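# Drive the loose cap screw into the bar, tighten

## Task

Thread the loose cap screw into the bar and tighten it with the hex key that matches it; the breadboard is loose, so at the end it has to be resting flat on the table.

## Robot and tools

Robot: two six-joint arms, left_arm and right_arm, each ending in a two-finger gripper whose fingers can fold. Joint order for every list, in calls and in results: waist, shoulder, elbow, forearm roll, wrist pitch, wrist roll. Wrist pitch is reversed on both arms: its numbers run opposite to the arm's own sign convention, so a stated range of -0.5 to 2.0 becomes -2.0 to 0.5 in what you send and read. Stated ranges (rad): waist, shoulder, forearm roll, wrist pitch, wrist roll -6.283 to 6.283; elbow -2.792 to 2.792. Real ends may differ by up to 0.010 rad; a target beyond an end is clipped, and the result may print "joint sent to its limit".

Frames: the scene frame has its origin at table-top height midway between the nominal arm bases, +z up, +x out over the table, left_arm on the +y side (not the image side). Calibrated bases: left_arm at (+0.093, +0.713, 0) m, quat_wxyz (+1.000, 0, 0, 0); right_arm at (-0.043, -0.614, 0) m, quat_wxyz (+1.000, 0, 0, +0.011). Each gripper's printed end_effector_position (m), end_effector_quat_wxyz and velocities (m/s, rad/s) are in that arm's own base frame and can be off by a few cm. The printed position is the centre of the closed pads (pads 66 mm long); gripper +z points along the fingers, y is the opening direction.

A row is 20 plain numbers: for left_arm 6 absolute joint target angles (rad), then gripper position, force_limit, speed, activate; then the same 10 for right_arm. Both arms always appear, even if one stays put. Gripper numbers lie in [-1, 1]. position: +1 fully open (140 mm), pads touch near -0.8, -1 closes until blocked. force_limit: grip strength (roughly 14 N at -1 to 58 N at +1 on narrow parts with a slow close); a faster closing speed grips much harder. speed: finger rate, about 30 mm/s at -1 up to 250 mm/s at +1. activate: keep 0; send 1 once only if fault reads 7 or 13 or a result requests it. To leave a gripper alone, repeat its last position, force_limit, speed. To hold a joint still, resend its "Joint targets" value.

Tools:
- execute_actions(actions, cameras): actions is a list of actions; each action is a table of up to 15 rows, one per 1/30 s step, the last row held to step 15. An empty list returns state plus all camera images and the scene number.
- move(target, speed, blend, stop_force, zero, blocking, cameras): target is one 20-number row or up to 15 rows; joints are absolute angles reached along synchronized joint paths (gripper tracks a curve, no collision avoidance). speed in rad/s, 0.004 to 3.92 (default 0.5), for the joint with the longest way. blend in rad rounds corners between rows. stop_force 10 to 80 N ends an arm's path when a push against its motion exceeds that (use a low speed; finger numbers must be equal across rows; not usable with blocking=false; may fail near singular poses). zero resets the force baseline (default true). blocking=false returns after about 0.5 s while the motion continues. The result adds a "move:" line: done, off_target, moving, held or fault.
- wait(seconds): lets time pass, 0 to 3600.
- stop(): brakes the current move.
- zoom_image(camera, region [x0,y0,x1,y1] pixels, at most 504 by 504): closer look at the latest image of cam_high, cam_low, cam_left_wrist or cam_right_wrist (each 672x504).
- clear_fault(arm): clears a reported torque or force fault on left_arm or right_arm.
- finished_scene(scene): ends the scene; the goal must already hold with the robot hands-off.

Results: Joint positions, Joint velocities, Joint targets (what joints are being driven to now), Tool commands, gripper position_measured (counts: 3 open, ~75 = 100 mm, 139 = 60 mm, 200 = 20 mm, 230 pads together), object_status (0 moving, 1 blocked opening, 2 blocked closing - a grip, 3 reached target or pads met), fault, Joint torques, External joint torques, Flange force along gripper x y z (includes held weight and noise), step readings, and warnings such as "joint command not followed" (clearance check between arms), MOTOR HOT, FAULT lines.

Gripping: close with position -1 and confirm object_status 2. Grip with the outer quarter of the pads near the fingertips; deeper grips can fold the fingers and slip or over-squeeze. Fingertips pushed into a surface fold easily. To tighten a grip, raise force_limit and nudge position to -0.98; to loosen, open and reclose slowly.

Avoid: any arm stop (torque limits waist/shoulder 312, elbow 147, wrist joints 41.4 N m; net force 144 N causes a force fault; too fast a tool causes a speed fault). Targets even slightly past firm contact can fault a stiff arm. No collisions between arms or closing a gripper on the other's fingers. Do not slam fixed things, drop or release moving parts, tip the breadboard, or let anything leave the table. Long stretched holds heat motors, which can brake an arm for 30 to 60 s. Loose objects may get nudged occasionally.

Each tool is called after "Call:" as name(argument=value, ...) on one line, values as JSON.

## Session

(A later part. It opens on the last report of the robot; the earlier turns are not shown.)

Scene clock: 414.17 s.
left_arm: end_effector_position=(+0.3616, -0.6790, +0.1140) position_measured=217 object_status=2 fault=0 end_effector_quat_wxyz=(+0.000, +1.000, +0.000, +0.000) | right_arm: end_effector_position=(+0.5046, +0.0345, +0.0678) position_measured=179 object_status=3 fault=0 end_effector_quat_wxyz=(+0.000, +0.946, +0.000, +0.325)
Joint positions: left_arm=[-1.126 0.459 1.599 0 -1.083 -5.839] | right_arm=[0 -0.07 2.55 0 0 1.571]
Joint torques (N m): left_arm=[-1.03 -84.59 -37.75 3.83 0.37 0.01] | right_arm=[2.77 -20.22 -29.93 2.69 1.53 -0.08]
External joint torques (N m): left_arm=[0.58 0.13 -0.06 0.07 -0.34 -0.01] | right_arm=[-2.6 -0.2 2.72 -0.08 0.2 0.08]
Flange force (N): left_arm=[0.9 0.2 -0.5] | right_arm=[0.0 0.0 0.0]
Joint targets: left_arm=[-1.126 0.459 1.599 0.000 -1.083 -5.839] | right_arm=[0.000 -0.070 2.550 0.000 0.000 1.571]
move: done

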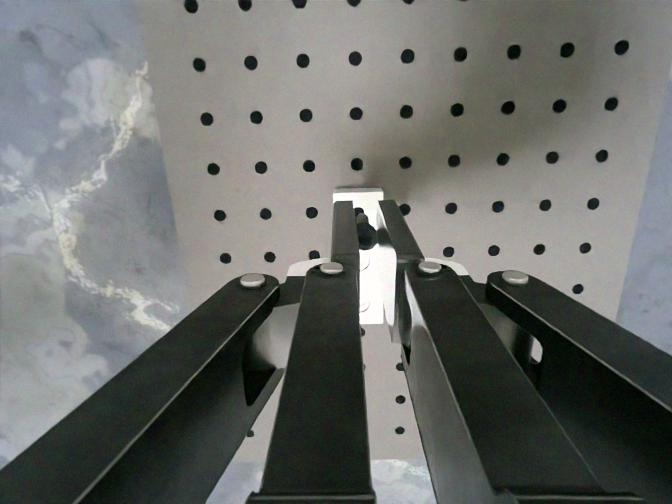

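Call:
move(target=[-1.1331,0.4715,1.6224,0,-1.0477,-5.8455,-1,-0.1,-1,0,0,-0.0702,2.5497,0,0,1.5708,-0.4,-0.1,-0.8,0], speed=0.1, cameras=["cam_left_wrist","cam_low"])

Call:
zoom_image(camera="cam_left_wrist", region=[300, 150, 430, 280])

Call:
zoom_image(camera="cam_low", region=[180, 200, 330, 320])

Scene clock: 446.80 s.
left_arm: end_effector_position=(+0.3559, -0.6790, +0.0931) position_measured=217 object_status=2 fault=0 end_effector_quat_wxyz=(+0.000, +1.000, +0.000, +0.000) | right_arm: end_effector_position=(+0.5046, +0.0345, +0.0678) position_measured=179 object_status=3 fault=0 end_effector_quat_wxyz=(+0.000, +0.946, +0.000, +0.325)
Joint positions: left_arm=[-1.133 0.471 1.622 0 -1.048 -5.845] | right_arm=[0 -0.07 2.55 0 0 1.571]
Joint torques (N m): left_arm=[-0.9 -85.17 -37.48 3.77 0.37 -0.11] | right_arm=[3.07 -20.07 -30.17 2.69 1.57 -0.07]
External joint torques (N m): left_arm=[0.84 0.28 0.43 0.07 -0.34 0.11] | right_arm=[-3.05 -0.22 2.93 -0.07 0.16 0.07]
Flange force (N): left_arm=[1.0 -0.8 0.0] | right_arm=[0.0 0.0 0.0]
Joint targets: left_arm=[-1.133 0.472 1.622 0.000 -1.048 -5.845] | right_arm=[0.000 -0.070 2.550 0.000 0.000 1.571]
move: done
Images, in order (width x height): cam_low 672x504, cam_left_wrist 672x504.

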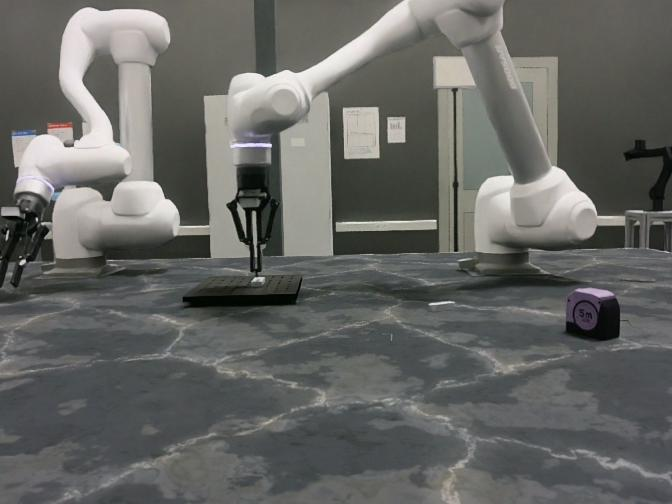

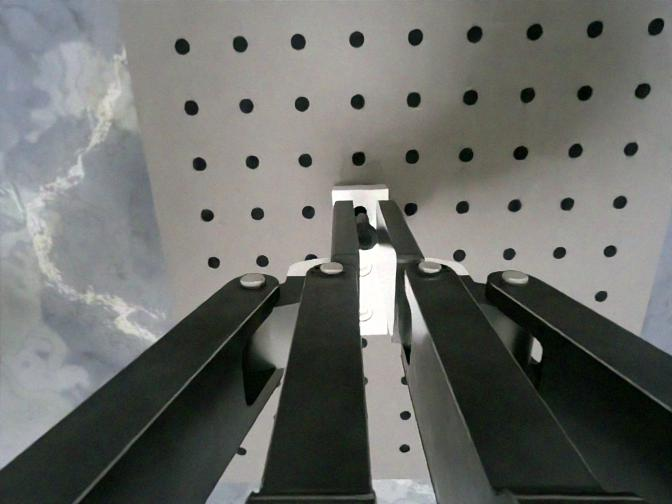

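Scaled by 3.877 from the camera's image (finer frame: 960x720).

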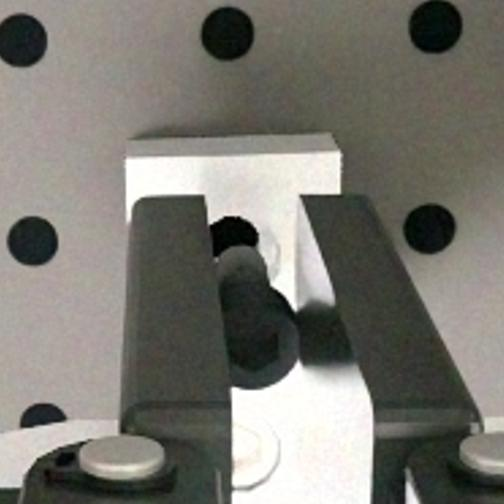

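Scaled by 3.360 from the camera's image (finer frame: 960x720).

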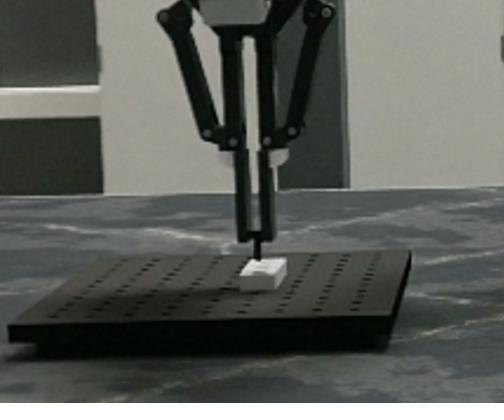

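Call:
move(target=[-1.1331,0.4838,1.6340,0,-1.0238,-5.8455,-1,-0.1,-1,0,0,-0.0702,2.5497,0,0,1.5708,-0.4,-0.1,-0.8,0], speed=0.01, stop_force=10, cameras=["cam_left_wrist"])

Call:
zoom_image(camera="cam_left_wrist", region=[300, 150, 430, 280])

Scene clock: 462.47 s.
left_arm: end_effector_position=(+0.3558, -0.6790, +0.0781) position_measured=217 object_status=2 fault=0 end_effector_quat_wxyz=(+0.000, +1.000, +0.000, +0.000) | right_arm: end_effector_position=(+0.5046, +0.0345, +0.0678) position_measured=179 object_status=3 fault=0 end_effector_quat_wxyz=(+0.000, +0.946, +0.000, +0.325)
Joint positions: left_arm=[-1.133 0.484 1.634 0 -1.024 -5.846] | right_arm=[0 -0.07 2.55 0 0 1.571]
Joint torques (N m): left_arm=[-1.05 -85.69 -36.6 3.67 0.33 -0.13] | right_arm=[2.35 -20.35 -29.78 2.65 1.51 -0.08]
External joint torques (N m): left_arm=[0.97 0.04 0.05 0.11 -0.3 0.13] | right_arm=[-2.29 0.06 2.4 -0.02 0.23 0.08]
Flange force (N): left_arm=[1.4 -0.4 -0.4] | right_arm=[0.0 0.0 0.0]
Joint targets: left_arm=[-1.133 0.484 1.634 0.000 -1.024 -5.845] | right_arm=[0.000 -0.070 2.550 0.000 0.000 1.571]
move: done

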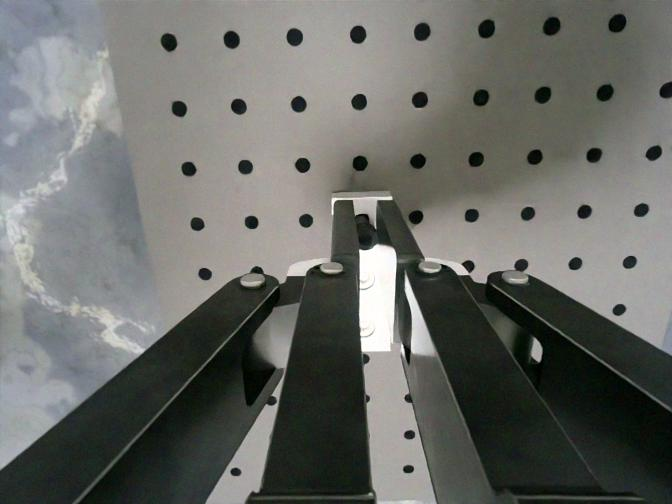

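Scaled by 3.877 from the camera's image (finer frame: 960x720).

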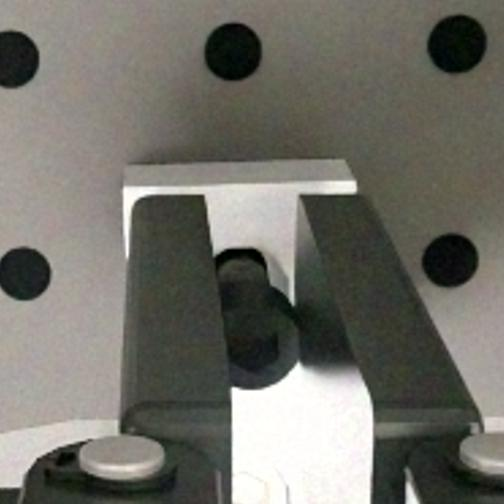

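Call:
move(target=[-1.1331,0.4915,1.6409,0,-1.0092,-5.8455,-1,-0.1,-1,0,0,-0.0702,2.5497,0,0,1.5708,-0.4,-0.1,-0.8,0], speed=0.01, stop_force=10, cameras=["cam_left_wrist","cam_low"])

Call:
zoom_image(camera="cam_left_wrist", region=[300, 150, 430, 280])

Call:
zoom_image(camera="cam_low", region=[220, 240, 290, 310])

Scene clock: 472.57 s.
left_arm: end_effector_position=(+0.3559, -0.6790, +0.0774) position_measured=217 object_status=2 fault=0 end_effector_quat_wxyz=(+0.000, +1.000, +0.000, +0.000) | right_arm: end_effector_position=(+0.5046, +0.0345, +0.0678) position_measured=179 object_status=3 fault=0 end_effector_quat_wxyz=(+0.000, +0.946, +0.000, +0.325)
Joint positions: left_arm=[-1.133 0.484 1.634 0 -1.023 -5.846] | right_arm=[0 -0.07 2.55 0 0 1.571]
Joint torques (N m): left_arm=[-0.75 -76.62 -32.63 3.87 1.35 -0.16] | right_arm=[2.88 -20.21 -29.84 2.7 1.61 -0.03]
External joint torques (N m): left_arm=[0.36 -8.95 -3.87 -0.1 -1.32 0.16] | right_arm=[-2.82 -0.11 2.5 -0.07 0.13 0.03]
Flange force (N): left_arm=[-0.6 -2.7 -12.5] | right_arm=[0.0 0.0 0.0]
Joint targets: left_arm=[-1.133 0.484 1.634 0.000 -1.023 -5.846] | right_arm=[0.000 -0.070 2.550 0.000 0.000 1.571]
move: contact (left_arm); left_arm: the wrist pitch is farthest, 0.013 rad from its target
Images, in order (width x height): cam_low 672x504, cam_left_wrist 672x504.

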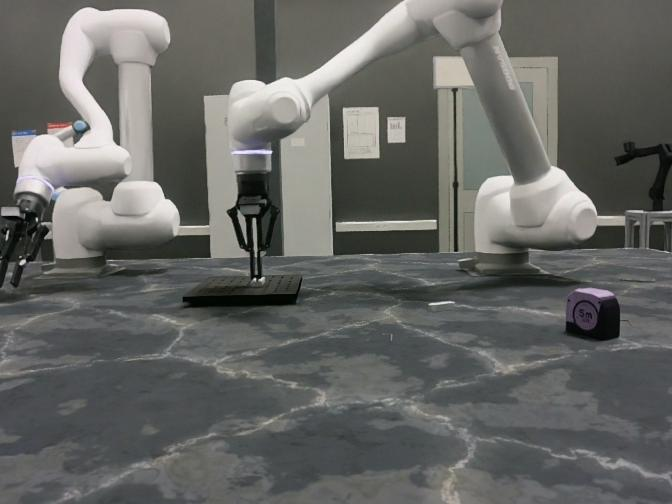

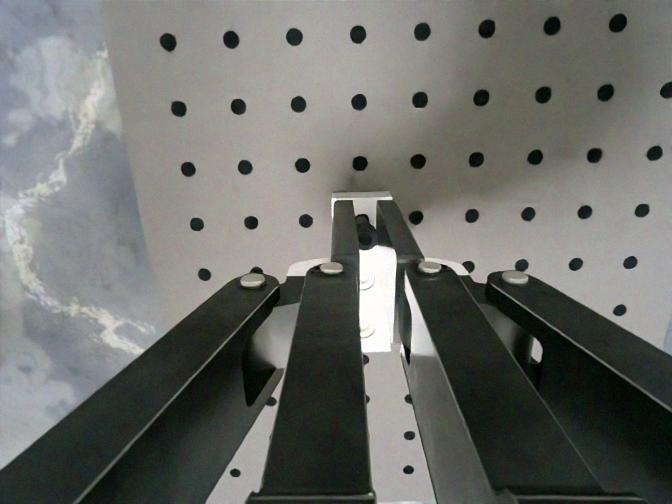

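Scaled by 3.877 from the camera's image (finer frame: 960x720).

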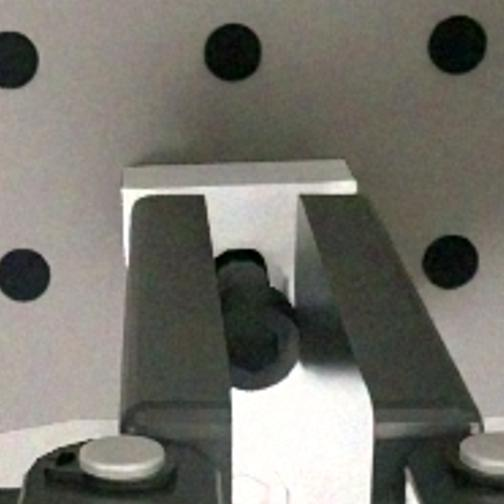

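Scaled by 7.200 from the camera's image (finer frame: 960x720).

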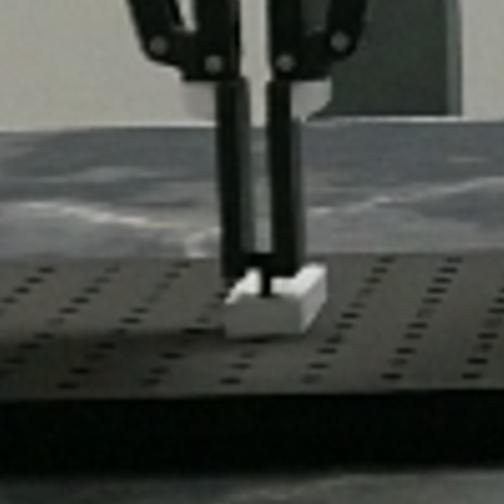

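Call:
move(target=[-1.1318,0.4846,1.6328,0,-1.0242,-5.8442,-1,-0.1,-1,0,0,-0.0702,2.5497,0,0,1.5708,-0.4,-0.1,-0.8,0], speed=0.05)

Call:
move(target=[-1.1318,0.4921,1.6397,0,-1.0098,-5.8442,-1,-0.1,-1,0,0,-0.0702,2.5497,0,0,1.5708,-0.4,-0.1,-0.8,0], speed=0.01, stop_force=10, cameras=["cam_left_wrist"])

Call:
zoom_image(camera="cam_left_wrist", region=[300, 150, 430, 280])

Scene clock: 490.70 s.
left_arm: end_effector_position=(+0.3569, -0.6790, +0.0780) position_measured=217 object_status=2 fault=0 end_effector_quat_wxyz=(+0.000, +1.000, +0.000, +0.000) | right_arm: end_effector_position=(+0.5046, +0.0345, +0.0678) position_measured=179 object_status=3 fault=0 end_effector_quat_wxyz=(+0.000, +0.946, +0.000, +0.325)
Joint positions: left_arm=[-1.132 0.485 1.633 0 -1.024 -5.844] | right_arm=[0 -0.07 2.55 0 0 1.571]
Joint torques (N m): left_arm=[-0.78 -85.78 -36.8 3.67 0.42 -0.11] | right_arm=[3.14 -20.26 -29.85 2.78 1.58 -0.07]
External joint torques (N m): left_arm=[0.55 0.21 0.32 0.1 -0.39 0.11] | right_arm=[-2.99 -0.28 2.71 -0.17 0.15 0.07]
Flange force (N): left_arm=[0.7 -0.4 -0.2] | right_arm=[0.0 0.0 0.0]
Joint targets: left_arm=[-1.132 0.485 1.633 0.000 -1.024 -5.844] | right_arm=[0.000 -0.070 2.550 0.000 0.000 1.571]
move: done

Scene clock: 491.43 s.
left_arm: end_effector_position=(+0.3570, -0.6792, +0.0774) position_measured=217 object_status=2 fault=0 end_effector_quat_wxyz=(+0.000, +1.000, +0.000, +0.000) | right_arm: end_effector_position=(+0.5046, +0.0345, +0.0678) position_measured=179 object_status=3 fault=0 end_effector_quat_wxyz=(+0.000, +0.946, +0.000, +0.325)
Joint positions: left_arm=[-1.132 0.485 1.633 0 -1.023 -5.844] | right_arm=[0 -0.07 2.55 0 0 1.571]
Joint torques (N m): left_arm=[-0.69 -77.59 -32.83 3.68 1.18 -0.12] | right_arm=[3.12 -20.39 -29.79 2.62 1.6 -0.09]
External joint torques (N m): left_arm=[0.24 -7.99 -3.65 0.09 -1.15 0.12] | right_arm=[-3.02 0.11 2.57 -0.01 0.12 0.08]
Flange force (N): left_arm=[-0.5 -2.0 -11.3] | right_arm=[0.0 0.0 0.0]
Joint targets: left_arm=[-1.132 0.485 1.633 0.000 -1.023 -5.844] | right_arm=[0.000 -0.070 2.550 0.000 0.000 1.571]
move: contact (left_arm); left_arm: the wrist pitch is farthest, 0.013 rad from its target

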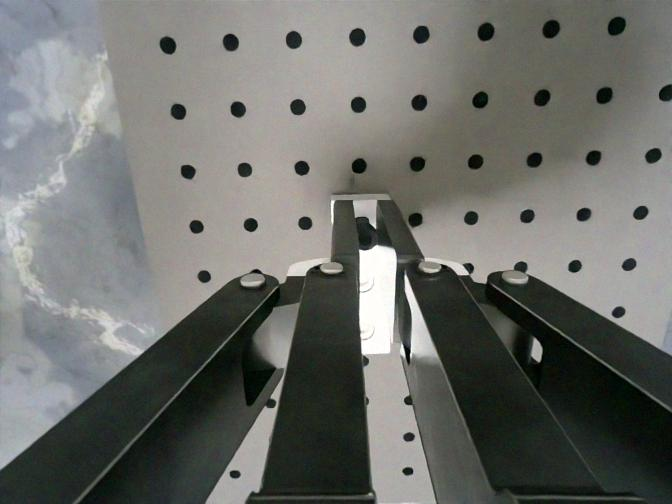

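Scaled by 3.877 from the camera's image (finer frame: 960x720).

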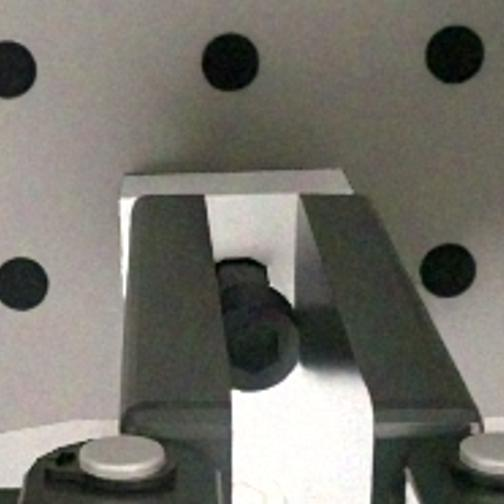

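Call:
move(target=[-1.1318,0.4860,1.6341,0,-1.0215,0.4390,-1,-0.1,-1,0,0,-0.0702,2.5497,0,0,1.5708,-0.4,-0.1,-0.8,0], speed=1.2, cameras=["cam_left_wrist","cam_low"])

Call:
zoom_image(camera="cam_left_wrist", region=[300, 150, 430, 280])

Scene clock: 509.33 s.
left_arm: end_effector_position=(+0.3570, -0.6790, +0.0763) position_measured=217 object_status=2 fault=0 end_effector_quat_wxyz=(+0.000, +1.000, +0.000, +0.000) | right_arm: end_effector_position=(+0.5046, +0.0345, +0.0678) position_measured=179 object_status=3 fault=0 end_effector_quat_wxyz=(+0.000, +0.946, +0.000, +0.325)
Joint positions: left_arm=[-1.132 0.486 1.634 0 -1.022 0.439] | right_arm=[0 -0.07 2.55 0 0 1.571]
Joint torques (N m): left_arm=[-0.98 -76.13 -30.12 3.68 0.19 0.07] | right_arm=[2.8 -19.99 -29.72 2.66 1.61 -0.09]
External joint torques (N m): left_arm=[0.49 -9.46 -6.29 0.08 -0.16 -0.07] | right_arm=[-2.68 -0.35 2.56 -0.06 0.11 0.09]
Flange force (N): left_arm=[1.0 0.7 -12.9] | right_arm=[0.0 0.0 0.0]
Joint targets: left_arm=[-1.132 0.486 1.634 0.000 -1.022 0.439] | right_arm=[0.000 -0.070 2.550 0.000 0.000 1.571]
move: done
Images, in order (width x height): cam_low 672x504, cam_left_wrist 672x504.

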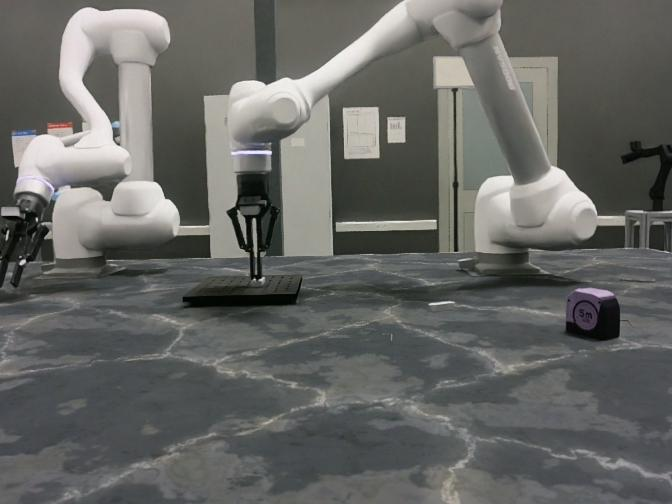

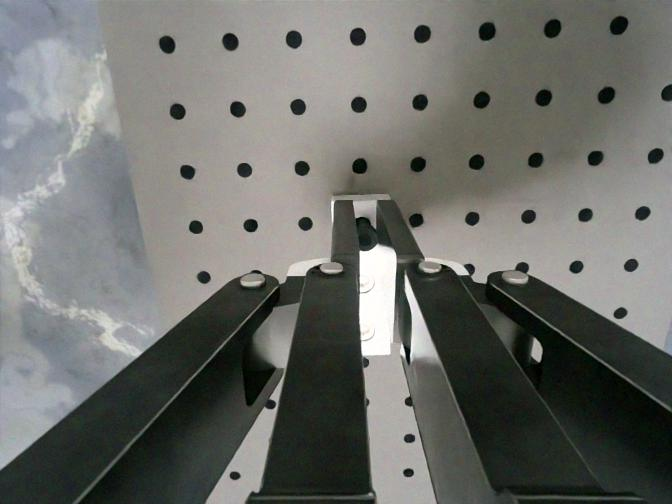

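Scaled by 3.877 from the camera's image (finer frame: 960x720).

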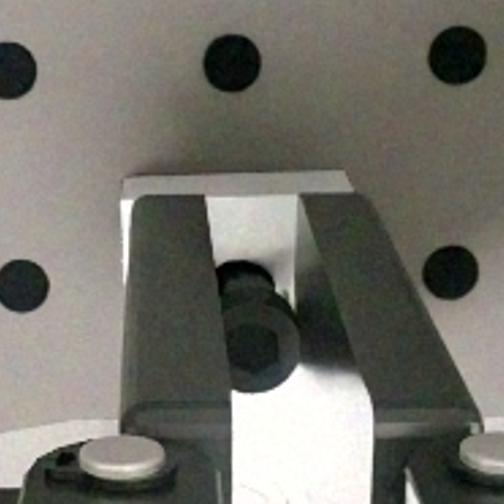

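Call:
move(target=[-1.1318,0.4868,1.6348,0,-1.0200,6.2,-1,-0.1,-1,0,0,-0.0702,2.5497,0,0,1.5708,-0.4,-0.1,-0.8,0], speed=1.2, cameras=["cam_left_wrist"])

Call:
zoom_image(camera="cam_left_wrist", region=[300, 150, 430, 280])

Scene clock: 523.20 s.
left_arm: end_effector_position=(+0.3570, -0.6790, +0.0754) position_measured=217 object_status=2 fault=0 end_effector_quat_wxyz=(+0.000, +0.966, +0.258, +0.000) | right_arm: end_effector_position=(+0.5046, +0.0345, +0.0678) position_measured=179 object_status=3 fault=0 end_effector_quat_wxyz=(+0.000, +0.946, +0.000, +0.325)
Joint positions: left_arm=[-1.132 0.487 1.635 0 -1.02 6.2] | right_arm=[0 -0.07 2.55 0 0 1.571]
Joint torques (N m): left_arm=[-0.25 -86.07 -37.72 4.08 0.97 -0.02] | right_arm=[2.87 -20.25 -30.07 2.71 1.63 -0.14]
External joint torques (N m): left_arm=[-0.2 0.34 1.27 -0.3 -0.97 0.02] | right_arm=[-2.82 0.04 2.79 -0.08 0.1 0.14]
Flange force (N): left_arm=[-0.2 -1.6 -0.3] | right_arm=[0.0 0.0 0.0]
Joint targets: left_arm=[-1.132 0.487 1.635 0.000 -1.020 6.200] | right_arm=[0.000 -0.070 2.550 0.000 0.000 1.571]
move: done

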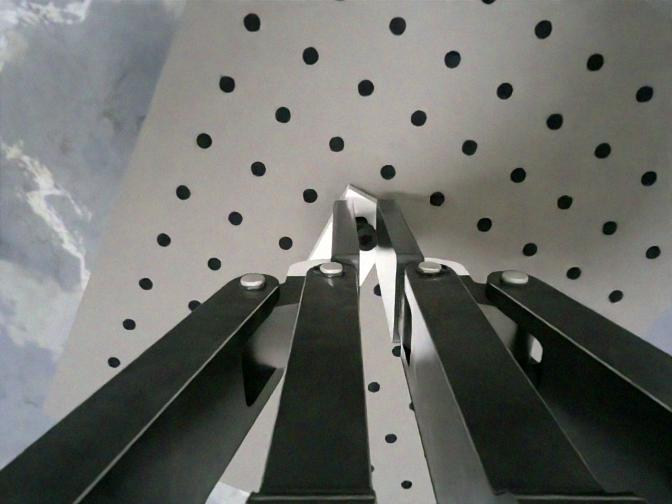

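Scaled by 3.877 from the camera's image (finer frame: 960x720).

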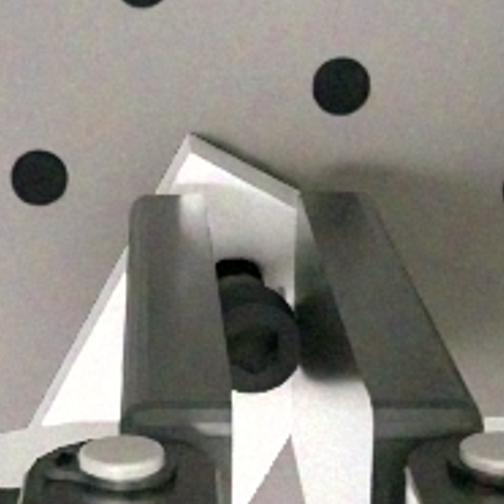

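Call:
move(target=[[-1.1318,0.4868,1.6348,0,-1.0200,6.2,-0.5,-0.1,-0.5,0,0,-0.0702,2.5497,0,0,1.5708,-0.4,-0.1,-0.8,0],[-1.1318,0.4855,1.6336,0,-1.0224,-6.2,-1,-0.1,-0.5,0,0,-0.0702,2.5497,0,0,1.5708,-0.4,-0.1,-0.8,0]], speed=3.5)

Call:
move(target=[-1.1318,0.4872,1.6351,0,-1.0192,6.2,-1,-0.1,-0.5,0,0,-0.0702,2.5497,0,0,1.5708,-0.4,-0.1,-0.8,0], speed=2, cameras=["cam_left_wrist"])

Call:
zoom_image(camera="cam_left_wrist", region=[300, 150, 430, 280])

Scene clock: 547.87 s.
left_arm: end_effector_position=(+0.3570, -0.6791, +0.0770) position_measured=218 object_status=2 fault=0 end_effector_quat_wxyz=(+0.000, +0.984, +0.177, +0.000) | right_arm: end_effector_position=(+0.5046, +0.0345, +0.0678) position_measured=179 object_status=3 fault=0 end_effector_quat_wxyz=(+0.000, +0.946, +0.000, +0.325)
Joint positions: left_arm=[-1.132 0.485 1.634 0 -1.022 -6.2] | right_arm=[0 -0.07 2.55 0 0 1.571]
Joint torques (N m): left_arm=[-1.1 -84.79 -36.36 3.65 0.63 -0.09] | right_arm=[2.9 -20.16 -30.15 2.68 1.54 -0.08]
External joint torques (N m): left_arm=[0.98 -0.83 -0.08 0.13 -0.62 0.09] | right_arm=[-3.02 -0.02 2.77 -0.04 0.2 0.08]
Flange force (N): left_arm=[1.3 -0.6 -1.7] | right_arm=[0.0 0.0 0.0]
Joint targets: left_arm=[-1.132 0.486 1.634 0.000 -1.022 -6.200] | right_arm=[0.000 -0.070 2.550 0.000 0.000 1.571]
move: done

Scene clock: 554.87 s.
left_arm: end_effector_position=(+0.3570, -0.6790, +0.0749) position_measured=218 object_status=2 fault=0 end_effector_quat_wxyz=(+0.000, +0.966, +0.258, +0.000) | right_arm: end_effector_position=(+0.5046, +0.0345, +0.0678) position_measured=179 object_status=3 fault=0 end_effector_quat_wxyz=(+0.000, +0.946, +0.000, +0.325)
Joint positions: left_arm=[-1.132 0.487 1.635 0 -1.019 6.2] | right_arm=[0 -0.07 2.55 0 0 1.571]
Joint torques (N m): left_arm=[4.76 -86.33 -48.61 6.26 7.34 -0.02] | right_arm=[3.07 -20.21 -29.94 2.7 1.54 -0.1]
External joint torques (N m): left_arm=[-5.08 0.5 12.16 -2.49 -7.34 0.02] | right_arm=[-3.06 0.06 2.8 -0.09 0.18 0.1]
Flange force (N): left_arm=[-5.8 -20.7 -2.2] | right_arm=[0.0 0.0 0.0]
Joint targets: left_arm=[-1.132 0.487 1.635 0.000 -1.019 6.200] | right_arm=[0.000 -0.070 2.550 0.000 0.000 1.571]
move: done

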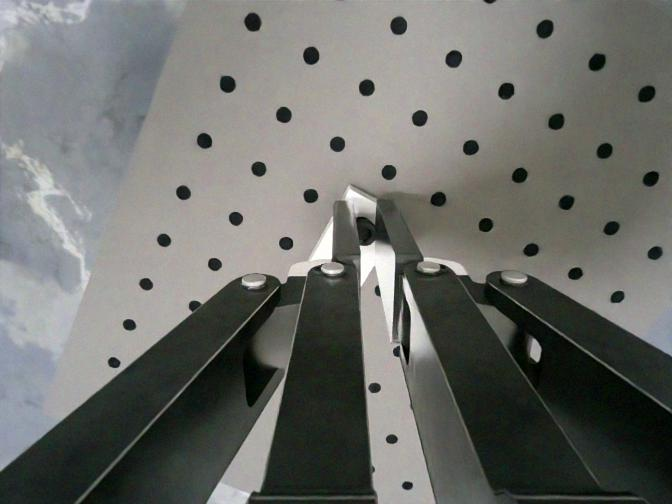

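Scaled by 3.877 from the camera's image (finer frame: 960x720).

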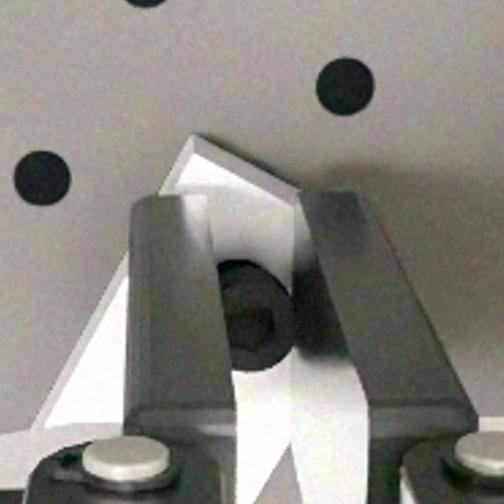

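Call:
move(target=[[-1.1318,0.4872,1.6351,0,-1.0192,6.2,-0.4,-0.1,-0.9,0,0,-0.0702,2.5497,0,0,1.5708,-0.4,-0.1,-0.8,0],[-1.1318,0.4177,1.5532,0,-1.1707,6.2,-0.4,-0.1,-0.9,0,0,-0.0702,2.5497,0,0,1.5708,-0.4,-0.1,-0.8,0]], speed=0.4, cameras=["cam_left_wrist"])

Call:
zoom_image(camera="cam_left_wrist", region=[280, 110, 430, 260])

Call:
move(target=[0.44,-0.0731,1.6248,0,-1.5899,-1.5708,-0.4,-0.1,-0.9,0,0,-0.0702,2.5497,0,0,1.5708,-0.4,-0.1,-0.8,0], speed=1.6, cameras=["cam_left_wrist","cam_high"])

Scene clock: 594.43 s.
left_arm: end_effector_position=(+0.3569, -0.6790, +0.1688) position_measured=179 object_status=3 fault=0 end_effector_quat_wxyz=(+0.000, +0.966, +0.258, +0.000) | right_arm: end_effector_position=(+0.5046, +0.0345, +0.0678) position_measured=179 object_status=3 fault=0 end_effector_quat_wxyz=(+0.000, +0.946, +0.000, +0.325)
Joint positions: left_arm=[-1.132 0.418 1.553 0 -1.171 6.2] | right_arm=[0 -0.07 2.55 0 0 1.571]
Joint torques (N m): left_arm=[-1.04 -81.1 -38.95 3.98 0.26 -0.16] | right_arm=[2.47 -20.45 -30.1 2.68 1.6 -0.09]
External joint torques (N m): left_arm=[0.7 -0.87 -0.37 0.09 -0.25 0.16] | right_arm=[-2.4 0.07 2.91 -0.07 0.13 0.08]
Flange force (N): left_arm=[1.1 -0.2 -1.3] | right_arm=[0.0 0.0 0.0]
Joint targets: left_arm=[-1.132 0.418 1.553 0.000 -1.171 6.200] | right_arm=[0.000 -0.070 2.550 0.000 0.000 1.571]
move: done

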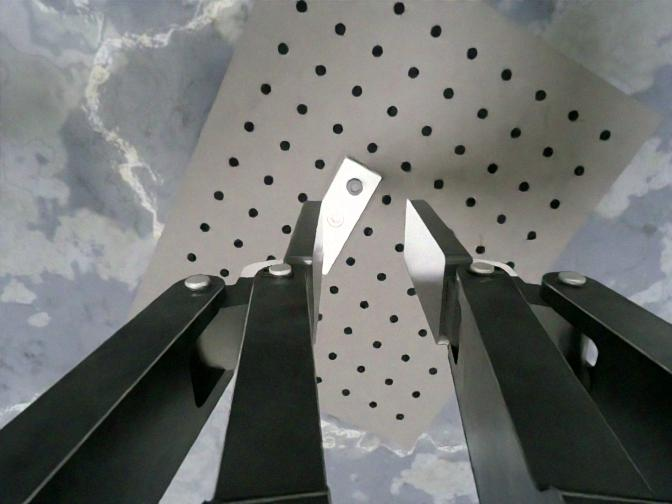

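Scaled by 3.360 from the camera's image (finer frame: 960x720).

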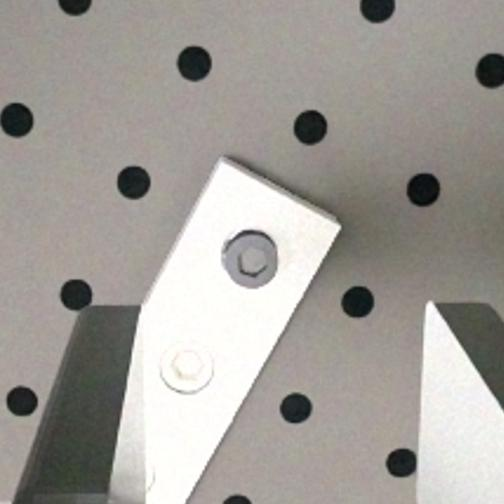

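Scene clock: 600.03 s.
left_arm: end_effector_position=(+0.4500, +0.2500, +0.4490) position_measured=179 object_status=3 fault=0 end_effector_quat_wxyz=(+0.000, -0.218, +0.976, +0.000) | right_arm: end_effector_position=(+0.5046, +0.0345, +0.0678) position_measured=179 object_status=3 fault=0 end_effector_quat_wxyz=(+0.000, +0.946, +0.000, +0.325)
Joint positions: left_arm=[0.44 -0.073 1.625 0 -1.59 -1.571] | right_arm=[0 -0.07 2.55 0 0 1.571]
Joint torques (N m): left_arm=[-0.84 -36.68 -42.73 4.24 0.27 -0.02] | right_arm=[3.2 -20.12 -29.79 2.66 1.66 -0.08]
External joint torques (N m): left_arm=[0.87 1.43 0.07 0.14 -0.32 0.02] | right_arm=[-3.2 -0.05 2.56 -0.03 0.07 0.08]
Flange force (N): left_arm=[-2.2 1.9 -0.5] | right_arm=[0.0 0.0 0.0]
Joint targets: left_arm=[0.440 -0.073 1.625 0.000 -1.590 -1.571] | right_arm=[0.000 -0.070 2.550 0.000 0.000 1.571]
move: done
Images, in order (width x height): cam_high 672x504, cam_left_wrist 672x504.

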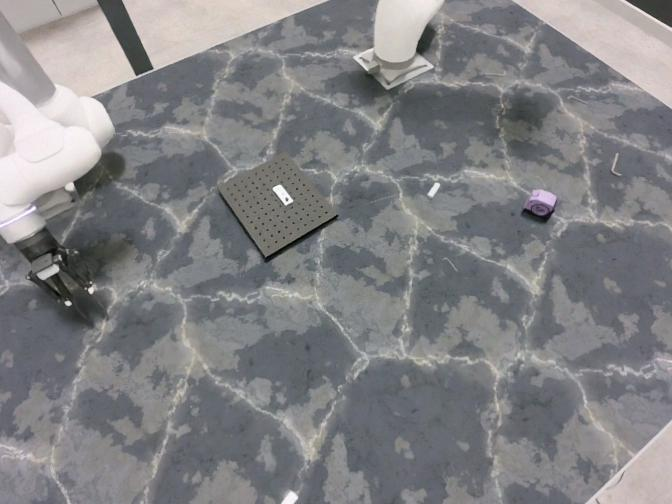

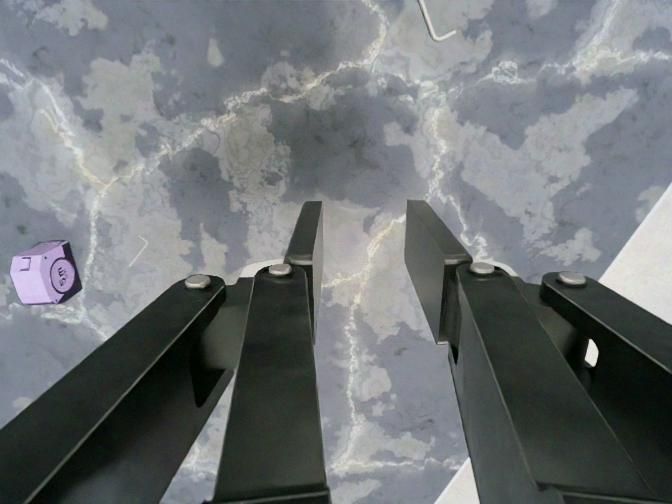

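Call:
move(target=[0.7387,-0.1657,2.1654,0,-1.1419,1.5708,-0.4,-0.1,-0.9,0,0,-0.0702,2.5497,0,0,1.5708,-0.4,-0.1,-0.8,0], speed=1.2, cameras=["cam_left_wrist"])

Call:
zoom_image(camera="cam_high", region=[570, 130, 650, 200])

Scene clock: 622.17 s.
left_arm: end_effector_position=(+0.2770, +0.2989, +0.1990) position_measured=179 object_status=3 fault=0 end_effector_quat_wxyz=(+0.000, +0.933, +0.361, +0.000) | right_arm: end_effector_position=(+0.5046, +0.0345, +0.0678) position_measured=179 object_status=3 fault=0 end_effector_quat_wxyz=(+0.000, +0.946, +0.000, +0.325)
Joint positions: left_arm=[0.739 -0.166 2.165 0 -1.142 1.571] | right_arm=[0 -0.07 2.55 0 0 1.571]
Joint torques (N m): left_arm=[-0.89 -23.4 -38.8 3.92 0.35 0] | right_arm=[3.4 -20.25 -29.92 2.75 1.61 -0.09]
External joint torques (N m): left_arm=[1.05 1.65 -0.07 0.07 -0.3 0] | right_arm=[-3.35 -0.1 2.83 -0.15 0.1 0.09]
Flange force (N): left_arm=[2.9 -2.8 0.6] | right_arm=[0.0 0.0 0.0]
Joint targets: left_arm=[0.739 -0.166 2.165 0.000 -1.142 1.571] | right_arm=[0.000 -0.070 2.550 0.000 0.000 1.571]
move: done

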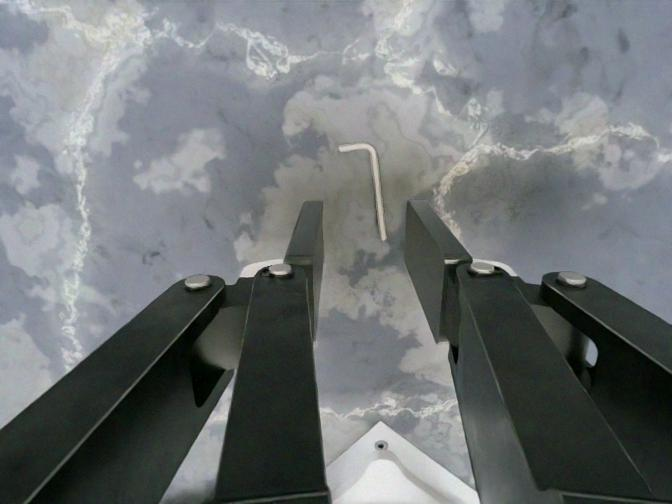

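This scene's latest camera images include none from cam_high. They are from: cam_left_wrist. cam_high's image comes with the result of a call that names it in "cameras".

Call:
zoom_image(camera="cam_left_wrist", region=[320, 130, 420, 250])

Scaled by 4.200 from the camera's image (finer frame: 960x720).

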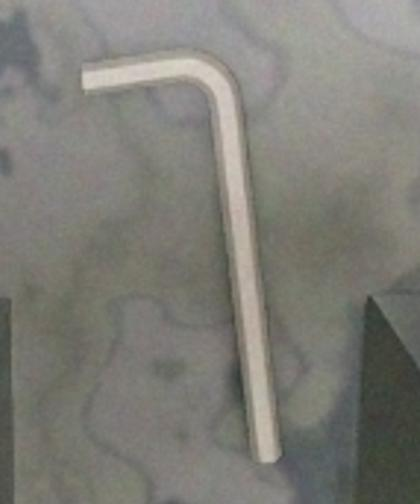

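Call:
move(target=[[0.6737,-0.1089,2.3274,0,-0.9231,1.3725,-0.4,-0.1,-0.9,0,0,-0.0702,2.5497,0,0,1.5708,-0.4,-0.1,-0.8,0],[0.6737,-0.0117,2.3918,0,-0.7615,1.3725,-0.4,-0.1,-0.9,0,0,-0.0702,2.5497,0,0,1.5708,-0.4,-0.1,-0.8,0]], speed=0.2, cameras=["cam_left_wrist"])

Scene clock: 665.37 s.
left_arm: end_effector_position=(+0.2743, +0.2631, +0.0354) position_measured=179 object_status=3 fault=0 end_effector_quat_wxyz=(+0.000, +0.906, +0.422, +0.000) | right_arm: end_effector_position=(+0.5046, +0.0345, +0.0678) position_measured=179 object_status=3 fault=0 end_effector_quat_wxyz=(+0.000, +0.946, +0.000, +0.325)
Joint positions: left_arm=[0.674 -0.012 2.392 0 -0.762 1.373] | right_arm=[0 -0.07 2.55 0 0 1.571]
Joint torques (N m): left_arm=[-0.7 -29.98 -29.6 3 0.18 -0.1] | right_arm=[2.12 -20.29 -29.95 2.7 1.64 -0.08]
External joint torques (N m): left_arm=[0.82 1.44 0.18 0.02 -0.14 0.1] | right_arm=[-2 -0.15 2.65 -0.08 0.1 0.08]
Flange force (N): left_arm=[2.5 -2.1 2.3] | right_arm=[0.0 0.0 0.0]
Joint targets: left_arm=[0.674 -0.012 2.392 0.000 -0.761 1.373] | right_arm=[0.000 -0.070 2.550 0.000 0.000 1.571]
move: done

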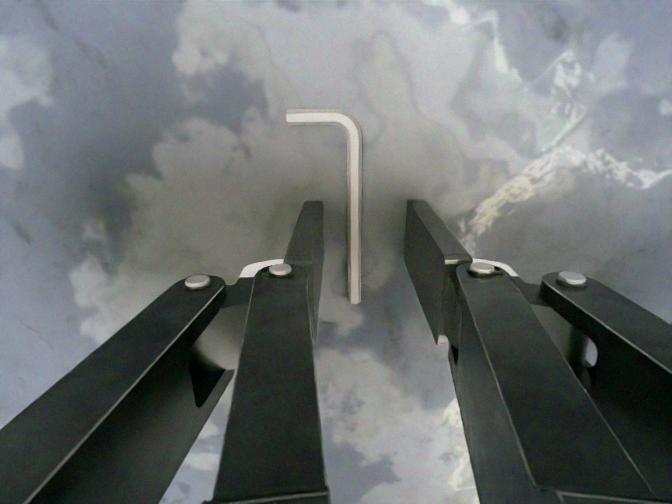

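Call:
move(target=[0.6737,-0.0117,2.3918,0,-0.7615,1.3725,-1,0,-1,0,0,-0.0702,2.5497,0,0,1.5708,-0.4,-0.1,-0.8,0])

Call:
wait(seconds=1, cameras=["cam_left_wrist"])

Scene clock: 672.73 s.
left_arm: end_effector_position=(+0.2742, +0.2631, +0.0353) position_measured=225 object_status=0 fault=0 end_effector_quat_wxyz=(+0.000, +0.906, +0.422, +0.000) | right_arm: end_effector_position=(+0.5046, +0.0345, +0.0678) position_measured=179 object_status=3 fault=0 end_effector_quat_wxyz=(+0.000, +0.946, +0.000, +0.325)
Joint positions: left_arm=[0.674 -0.012 2.392 0 -0.761 1.372] | right_arm=[0 -0.07 2.55 0 0 1.571]
Joint torques (N m): left_arm=[-1.29 -24.73 -25.92 2.76 1.43 -0.15] | right_arm=[2.86 -20.37 -30.1 2.72 1.59 -0.07]
External joint torques (N m): left_arm=[1.4 -3.75 -3.5 0.26 -1.38 0.15] | right_arm=[-2.79 0.2 2.95 -0.11 0.13 0.07]
Flange force (N): left_arm=[0.3 -4.1 -13.2] | right_arm=[0.0 0.0 0.0]
Joint targets: left_arm=[0.674 -0.012 2.392 0.000 -0.761 1.373] | right_arm=[0.000 -0.070 2.550 0.000 0.000 1.571]
move: done

Scene clock: 673.73 s.
left_arm: end_effector_position=(+0.2742, +0.2631, +0.0353) position_measured=225 object_status=2 fault=0 end_effector_quat_wxyz=(+0.000, +0.906, +0.422, +0.000) | right_arm: end_effector_position=(+0.5046, +0.0345, +0.0678) position_measured=179 object_status=3 fault=0 end_effector_quat_wxyz=(+0.000, +0.946, +0.000, +0.325)
Joint positions: left_arm=[0.674 -0.012 2.392 0 -0.761 1.372] | right_arm=[0 -0.07 2.55 0 0 1.571]
Joint torques (N m): left_arm=[-1.2 -25.23 -26.12 2.81 1.41 -0.14] | right_arm=[3.12 -20.65 -29.97 2.7 1.6 -0.05]
External joint torques (N m): left_arm=[1.27 -3.15 -3.32 0.22 -1.36 0.14] | right_arm=[-3.06 0.41 2.78 -0.09 0.12 0.05]
Flange force (N): left_arm=[0.9 -3.6 -12.0] | right_arm=[0.0 0.0 0.0]
Joint targets: left_arm=[0.674 -0.012 2.392 0.000 -0.761 1.373] | right_arm=[0.000 -0.070 2.550 0.000 0.000 1.571]
Tool commands: left_gripper/position=-1.0 left_gripper/force_limit=+0.0 left_gripper/speed=-1.0 left_gripper/activate=+0.0 right_gripper/position=-0.4 right_gripper/force_limit=-0.1 right_gripper/speed=-0.8 right_gripper/activate=+0.0
wait: 1.00 s; at rest by 0.17 s

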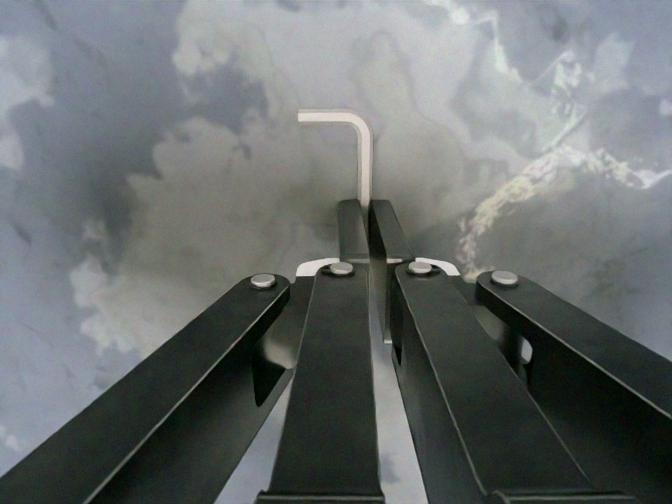

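Call:
move(target=[[0.6737,-0.1089,2.3274,0,-0.9231,1.3725,-1,0,-1,0,0,-0.0702,2.5497,0,0,1.5708,-0.4,-0.1,-0.8,0],[-1.1339,0.1436,2.3221,0,0.8949,1.5708,-1,0,-1,0,0,0.4006,1.0480,0,-1.6930,-4.309,-0.4,-0.1,-0.8,0]], speed=[0.3, 1.2], cameras=["cam_left_wrist"])

Call:
zoom_image(camera="cam_left_wrist", region=[260, 70, 460, 280])

Call:
move(target=[-1.1339,0.1436,2.3221,0,0.8949,1.5708,-1,0,-1,0,0.8183,0.4006,1.0480,0,-1.6930,-4.309,-0.4,-0.1,-0.8,0], speed=0.6, cameras=["cam_left_wrist","cam_right_wrist","cam_low"])

Call:
zoom_image(camera="cam_right_wrist", region=[260, 70, 460, 280])

Scene clock: 716.80 s.
left_arm: end_effector_position=(+0.3575, -0.6839, +0.3300) position_measured=225 object_status=2 fault=0 end_effector_quat_wxyz=(+0.380, +0.596, -0.380, +0.596) | right_arm: end_effector_position=(+0.7966, +0.0345, +0.4590) position_measured=179 object_status=3 fault=0 end_effector_quat_wxyz=(+0.000, +0.980, -0.200, +0.000)
Joint positions: left_arm=[-1.134 0.144 2.322 0 0.895 1.571] | right_arm=[0 0.401 1.048 0 -1.693 -4.309]
Joint torques (N m): left_arm=[-0.32 -45.98 -29.82 2.72 3.07 -0.13] | right_arm=[3.07 -82.86 -44.51 4.3 -0.08 -0.32]
External joint torques (N m): left_arm=[0.05 1.38 0.25 0.05 -0.24 0.13] | right_arm=[-2.89 0.76 2.96 -0.07 0.13 0.32]
Flange force (N): left_arm=[-2.0 -0.1 1.6] | right_arm=[-4.6 5.8 6.4]
Joint targets: left_arm=[-1.134 0.144 2.322 0.000 0.895 1.571] | right_arm=[0.000 0.401 1.048 0.000 -1.693 -4.309]
move: done

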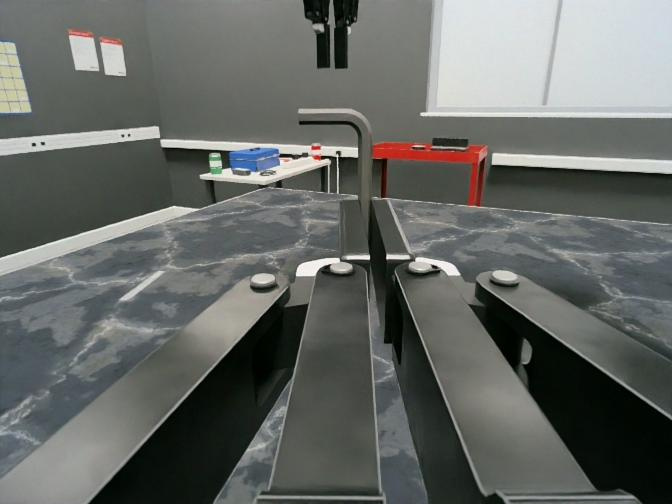

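Scaled by 2.400 from the camera's image (finer frame: 960x720).

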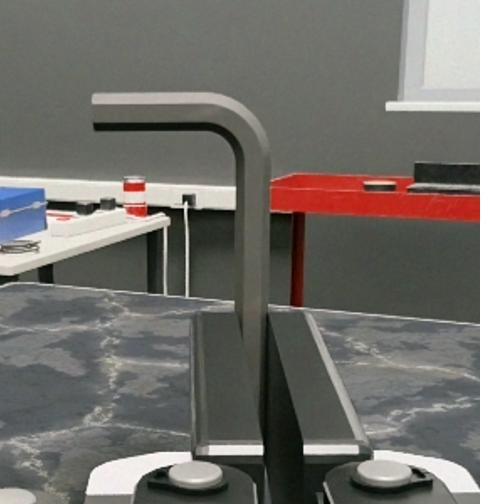

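Scene clock: 718.70 s.
left_arm: end_effector_position=(+0.3575, -0.6839, +0.3300) position_measured=225 object_status=2 fault=0 end_effector_quat_wxyz=(+0.380, +0.596, -0.380, +0.596) | right_arm: end_effector_position=(+0.5193, +0.6050, +0.4591) position_measured=179 object_status=3 fault=0 end_effector_quat_wxyz=(+0.000, +0.979, +0.206, +0.000)
Joint positions: left_arm=[-1.134 0.144 2.322 0 0.895 1.571] | right_arm=[0.818 0.401 1.048 0 -1.693 -4.309]
Joint torques (N m): left_arm=[-0.72 -46.15 -29.88 2.7 3.06 -0.09] | right_arm=[-0.37 -82.32 -45.09 4.24 -0.12 -0.08]
External joint torques (N m): left_arm=[0.57 1.68 0.33 0.05 -0.23 0.09] | right_arm=[0.57 0.68 3.74 -0.01 0.16 0.08]
Flange force (N): left_arm=[-2.6 -1.4 1.8] | right_arm=[-8.3 3.1 8.1]
Joint targets: left_arm=[-1.134 0.144 2.322 0.000 0.895 1.571] | right_arm=[0.818 0.401 1.048 0.000 -1.693 -4.309]
move: done
Images, in order (width x height): cam_low 672x504, cam_left_wrist 672x504, cam_right_wrist 672x504.

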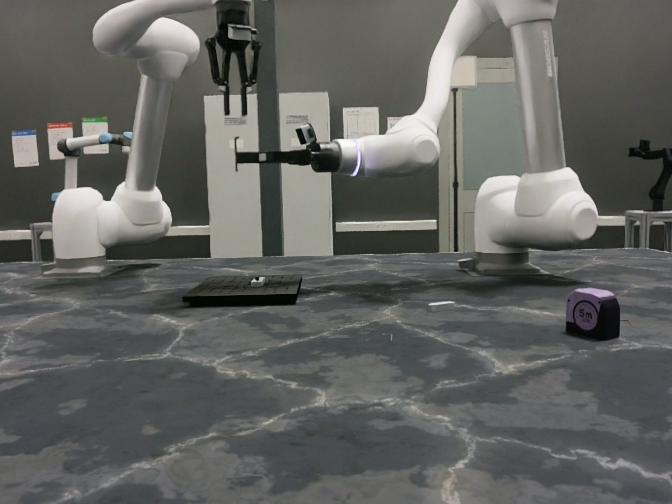

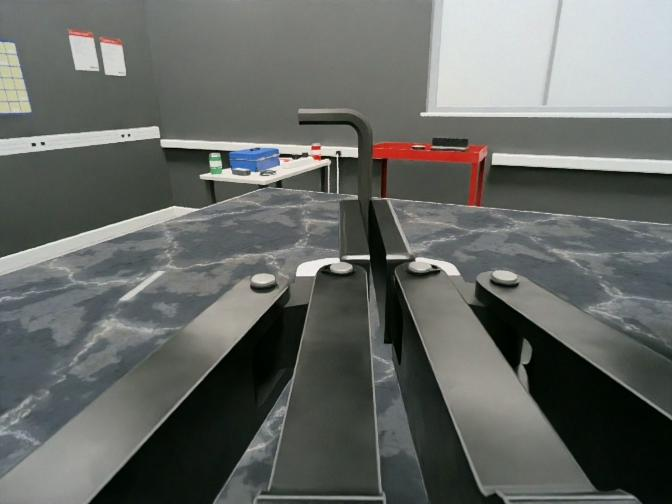

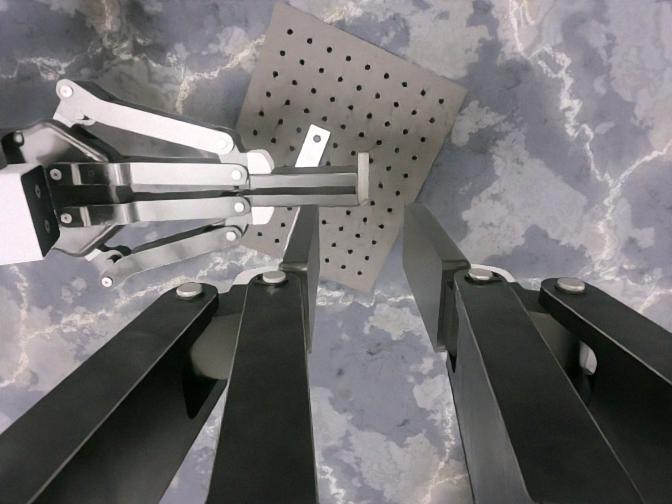

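Scaled by 2.400 from the camera's image (finer frame: 960x720).

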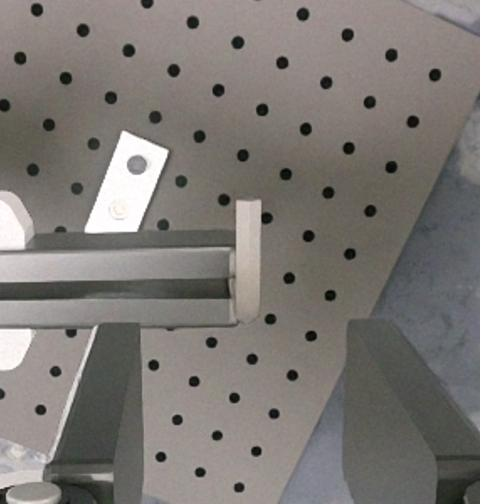

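Call:
move(target=[-1.1339,0.1436,2.3221,0,0.8949,1.5708,-1,0,-1,0,0.8116,0.3987,1.1204,0,-1.6225,-4.3159,-0.4,-0.1,-0.8,0], speed=0.2, cameras=["cam_right_wrist"])

Call:
zoom_image(camera="cam_right_wrist", region=[260, 110, 460, 280])

Scene clock: 731.67 s.
left_arm: end_effector_position=(+0.3575, -0.6839, +0.3300) position_measured=225 object_status=2 fault=0 end_effector_quat_wxyz=(+0.380, +0.596, -0.380, +0.596) | right_arm: end_effector_position=(+0.5249, +0.6033, +0.4203) position_measured=179 object_status=3 fault=0 end_effector_quat_wxyz=(+0.000, +0.979, +0.206, +0.000)
Joint positions: left_arm=[-1.134 0.144 2.322 0 0.895 1.571] | right_arm=[0.812 0.399 1.12 0 -1.623 -4.316]
Joint torques (N m): left_arm=[-1.2 -46.04 -29.78 2.72 3.07 -0.12] | right_arm=[3.26 -83.35 -45.79 4.27 0.31 -0.04]
External joint torques (N m): left_arm=[1.01 1.43 0.24 0.04 -0.24 0.12] | right_arm=[-3.24 2.16 4.49 -0.05 -0.28 0.04]
Flange force (N): left_arm=[-2.0 -2.3 1.6] | right_arm=[-5.2 6.9 7.9]
Joint targets: left_arm=[-1.134 0.144 2.322 0.000 0.895 1.571] | right_arm=[0.812 0.399 1.120 0.000 -1.623 -4.316]
move: done

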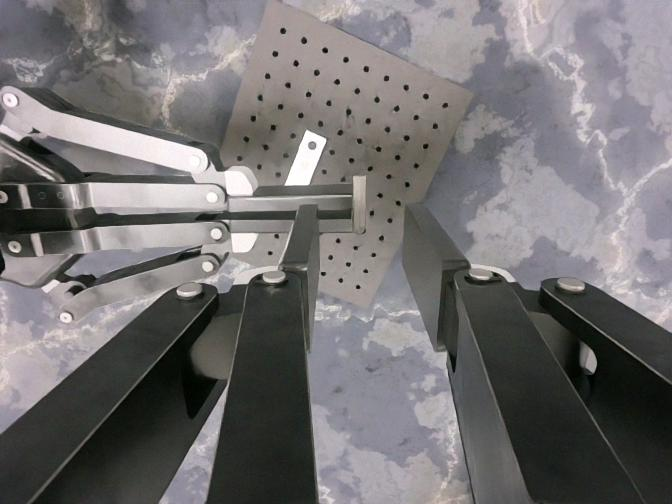

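Scaled by 2.520 from the camera's image (finer frame: 960x720).

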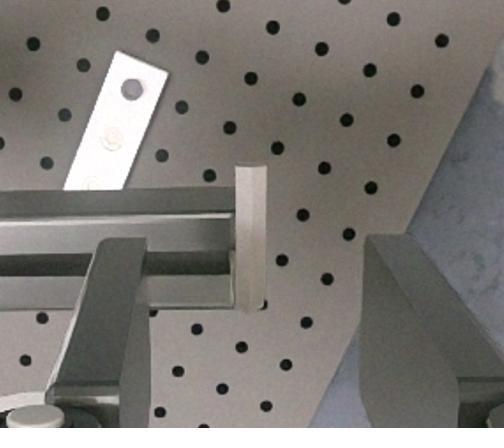

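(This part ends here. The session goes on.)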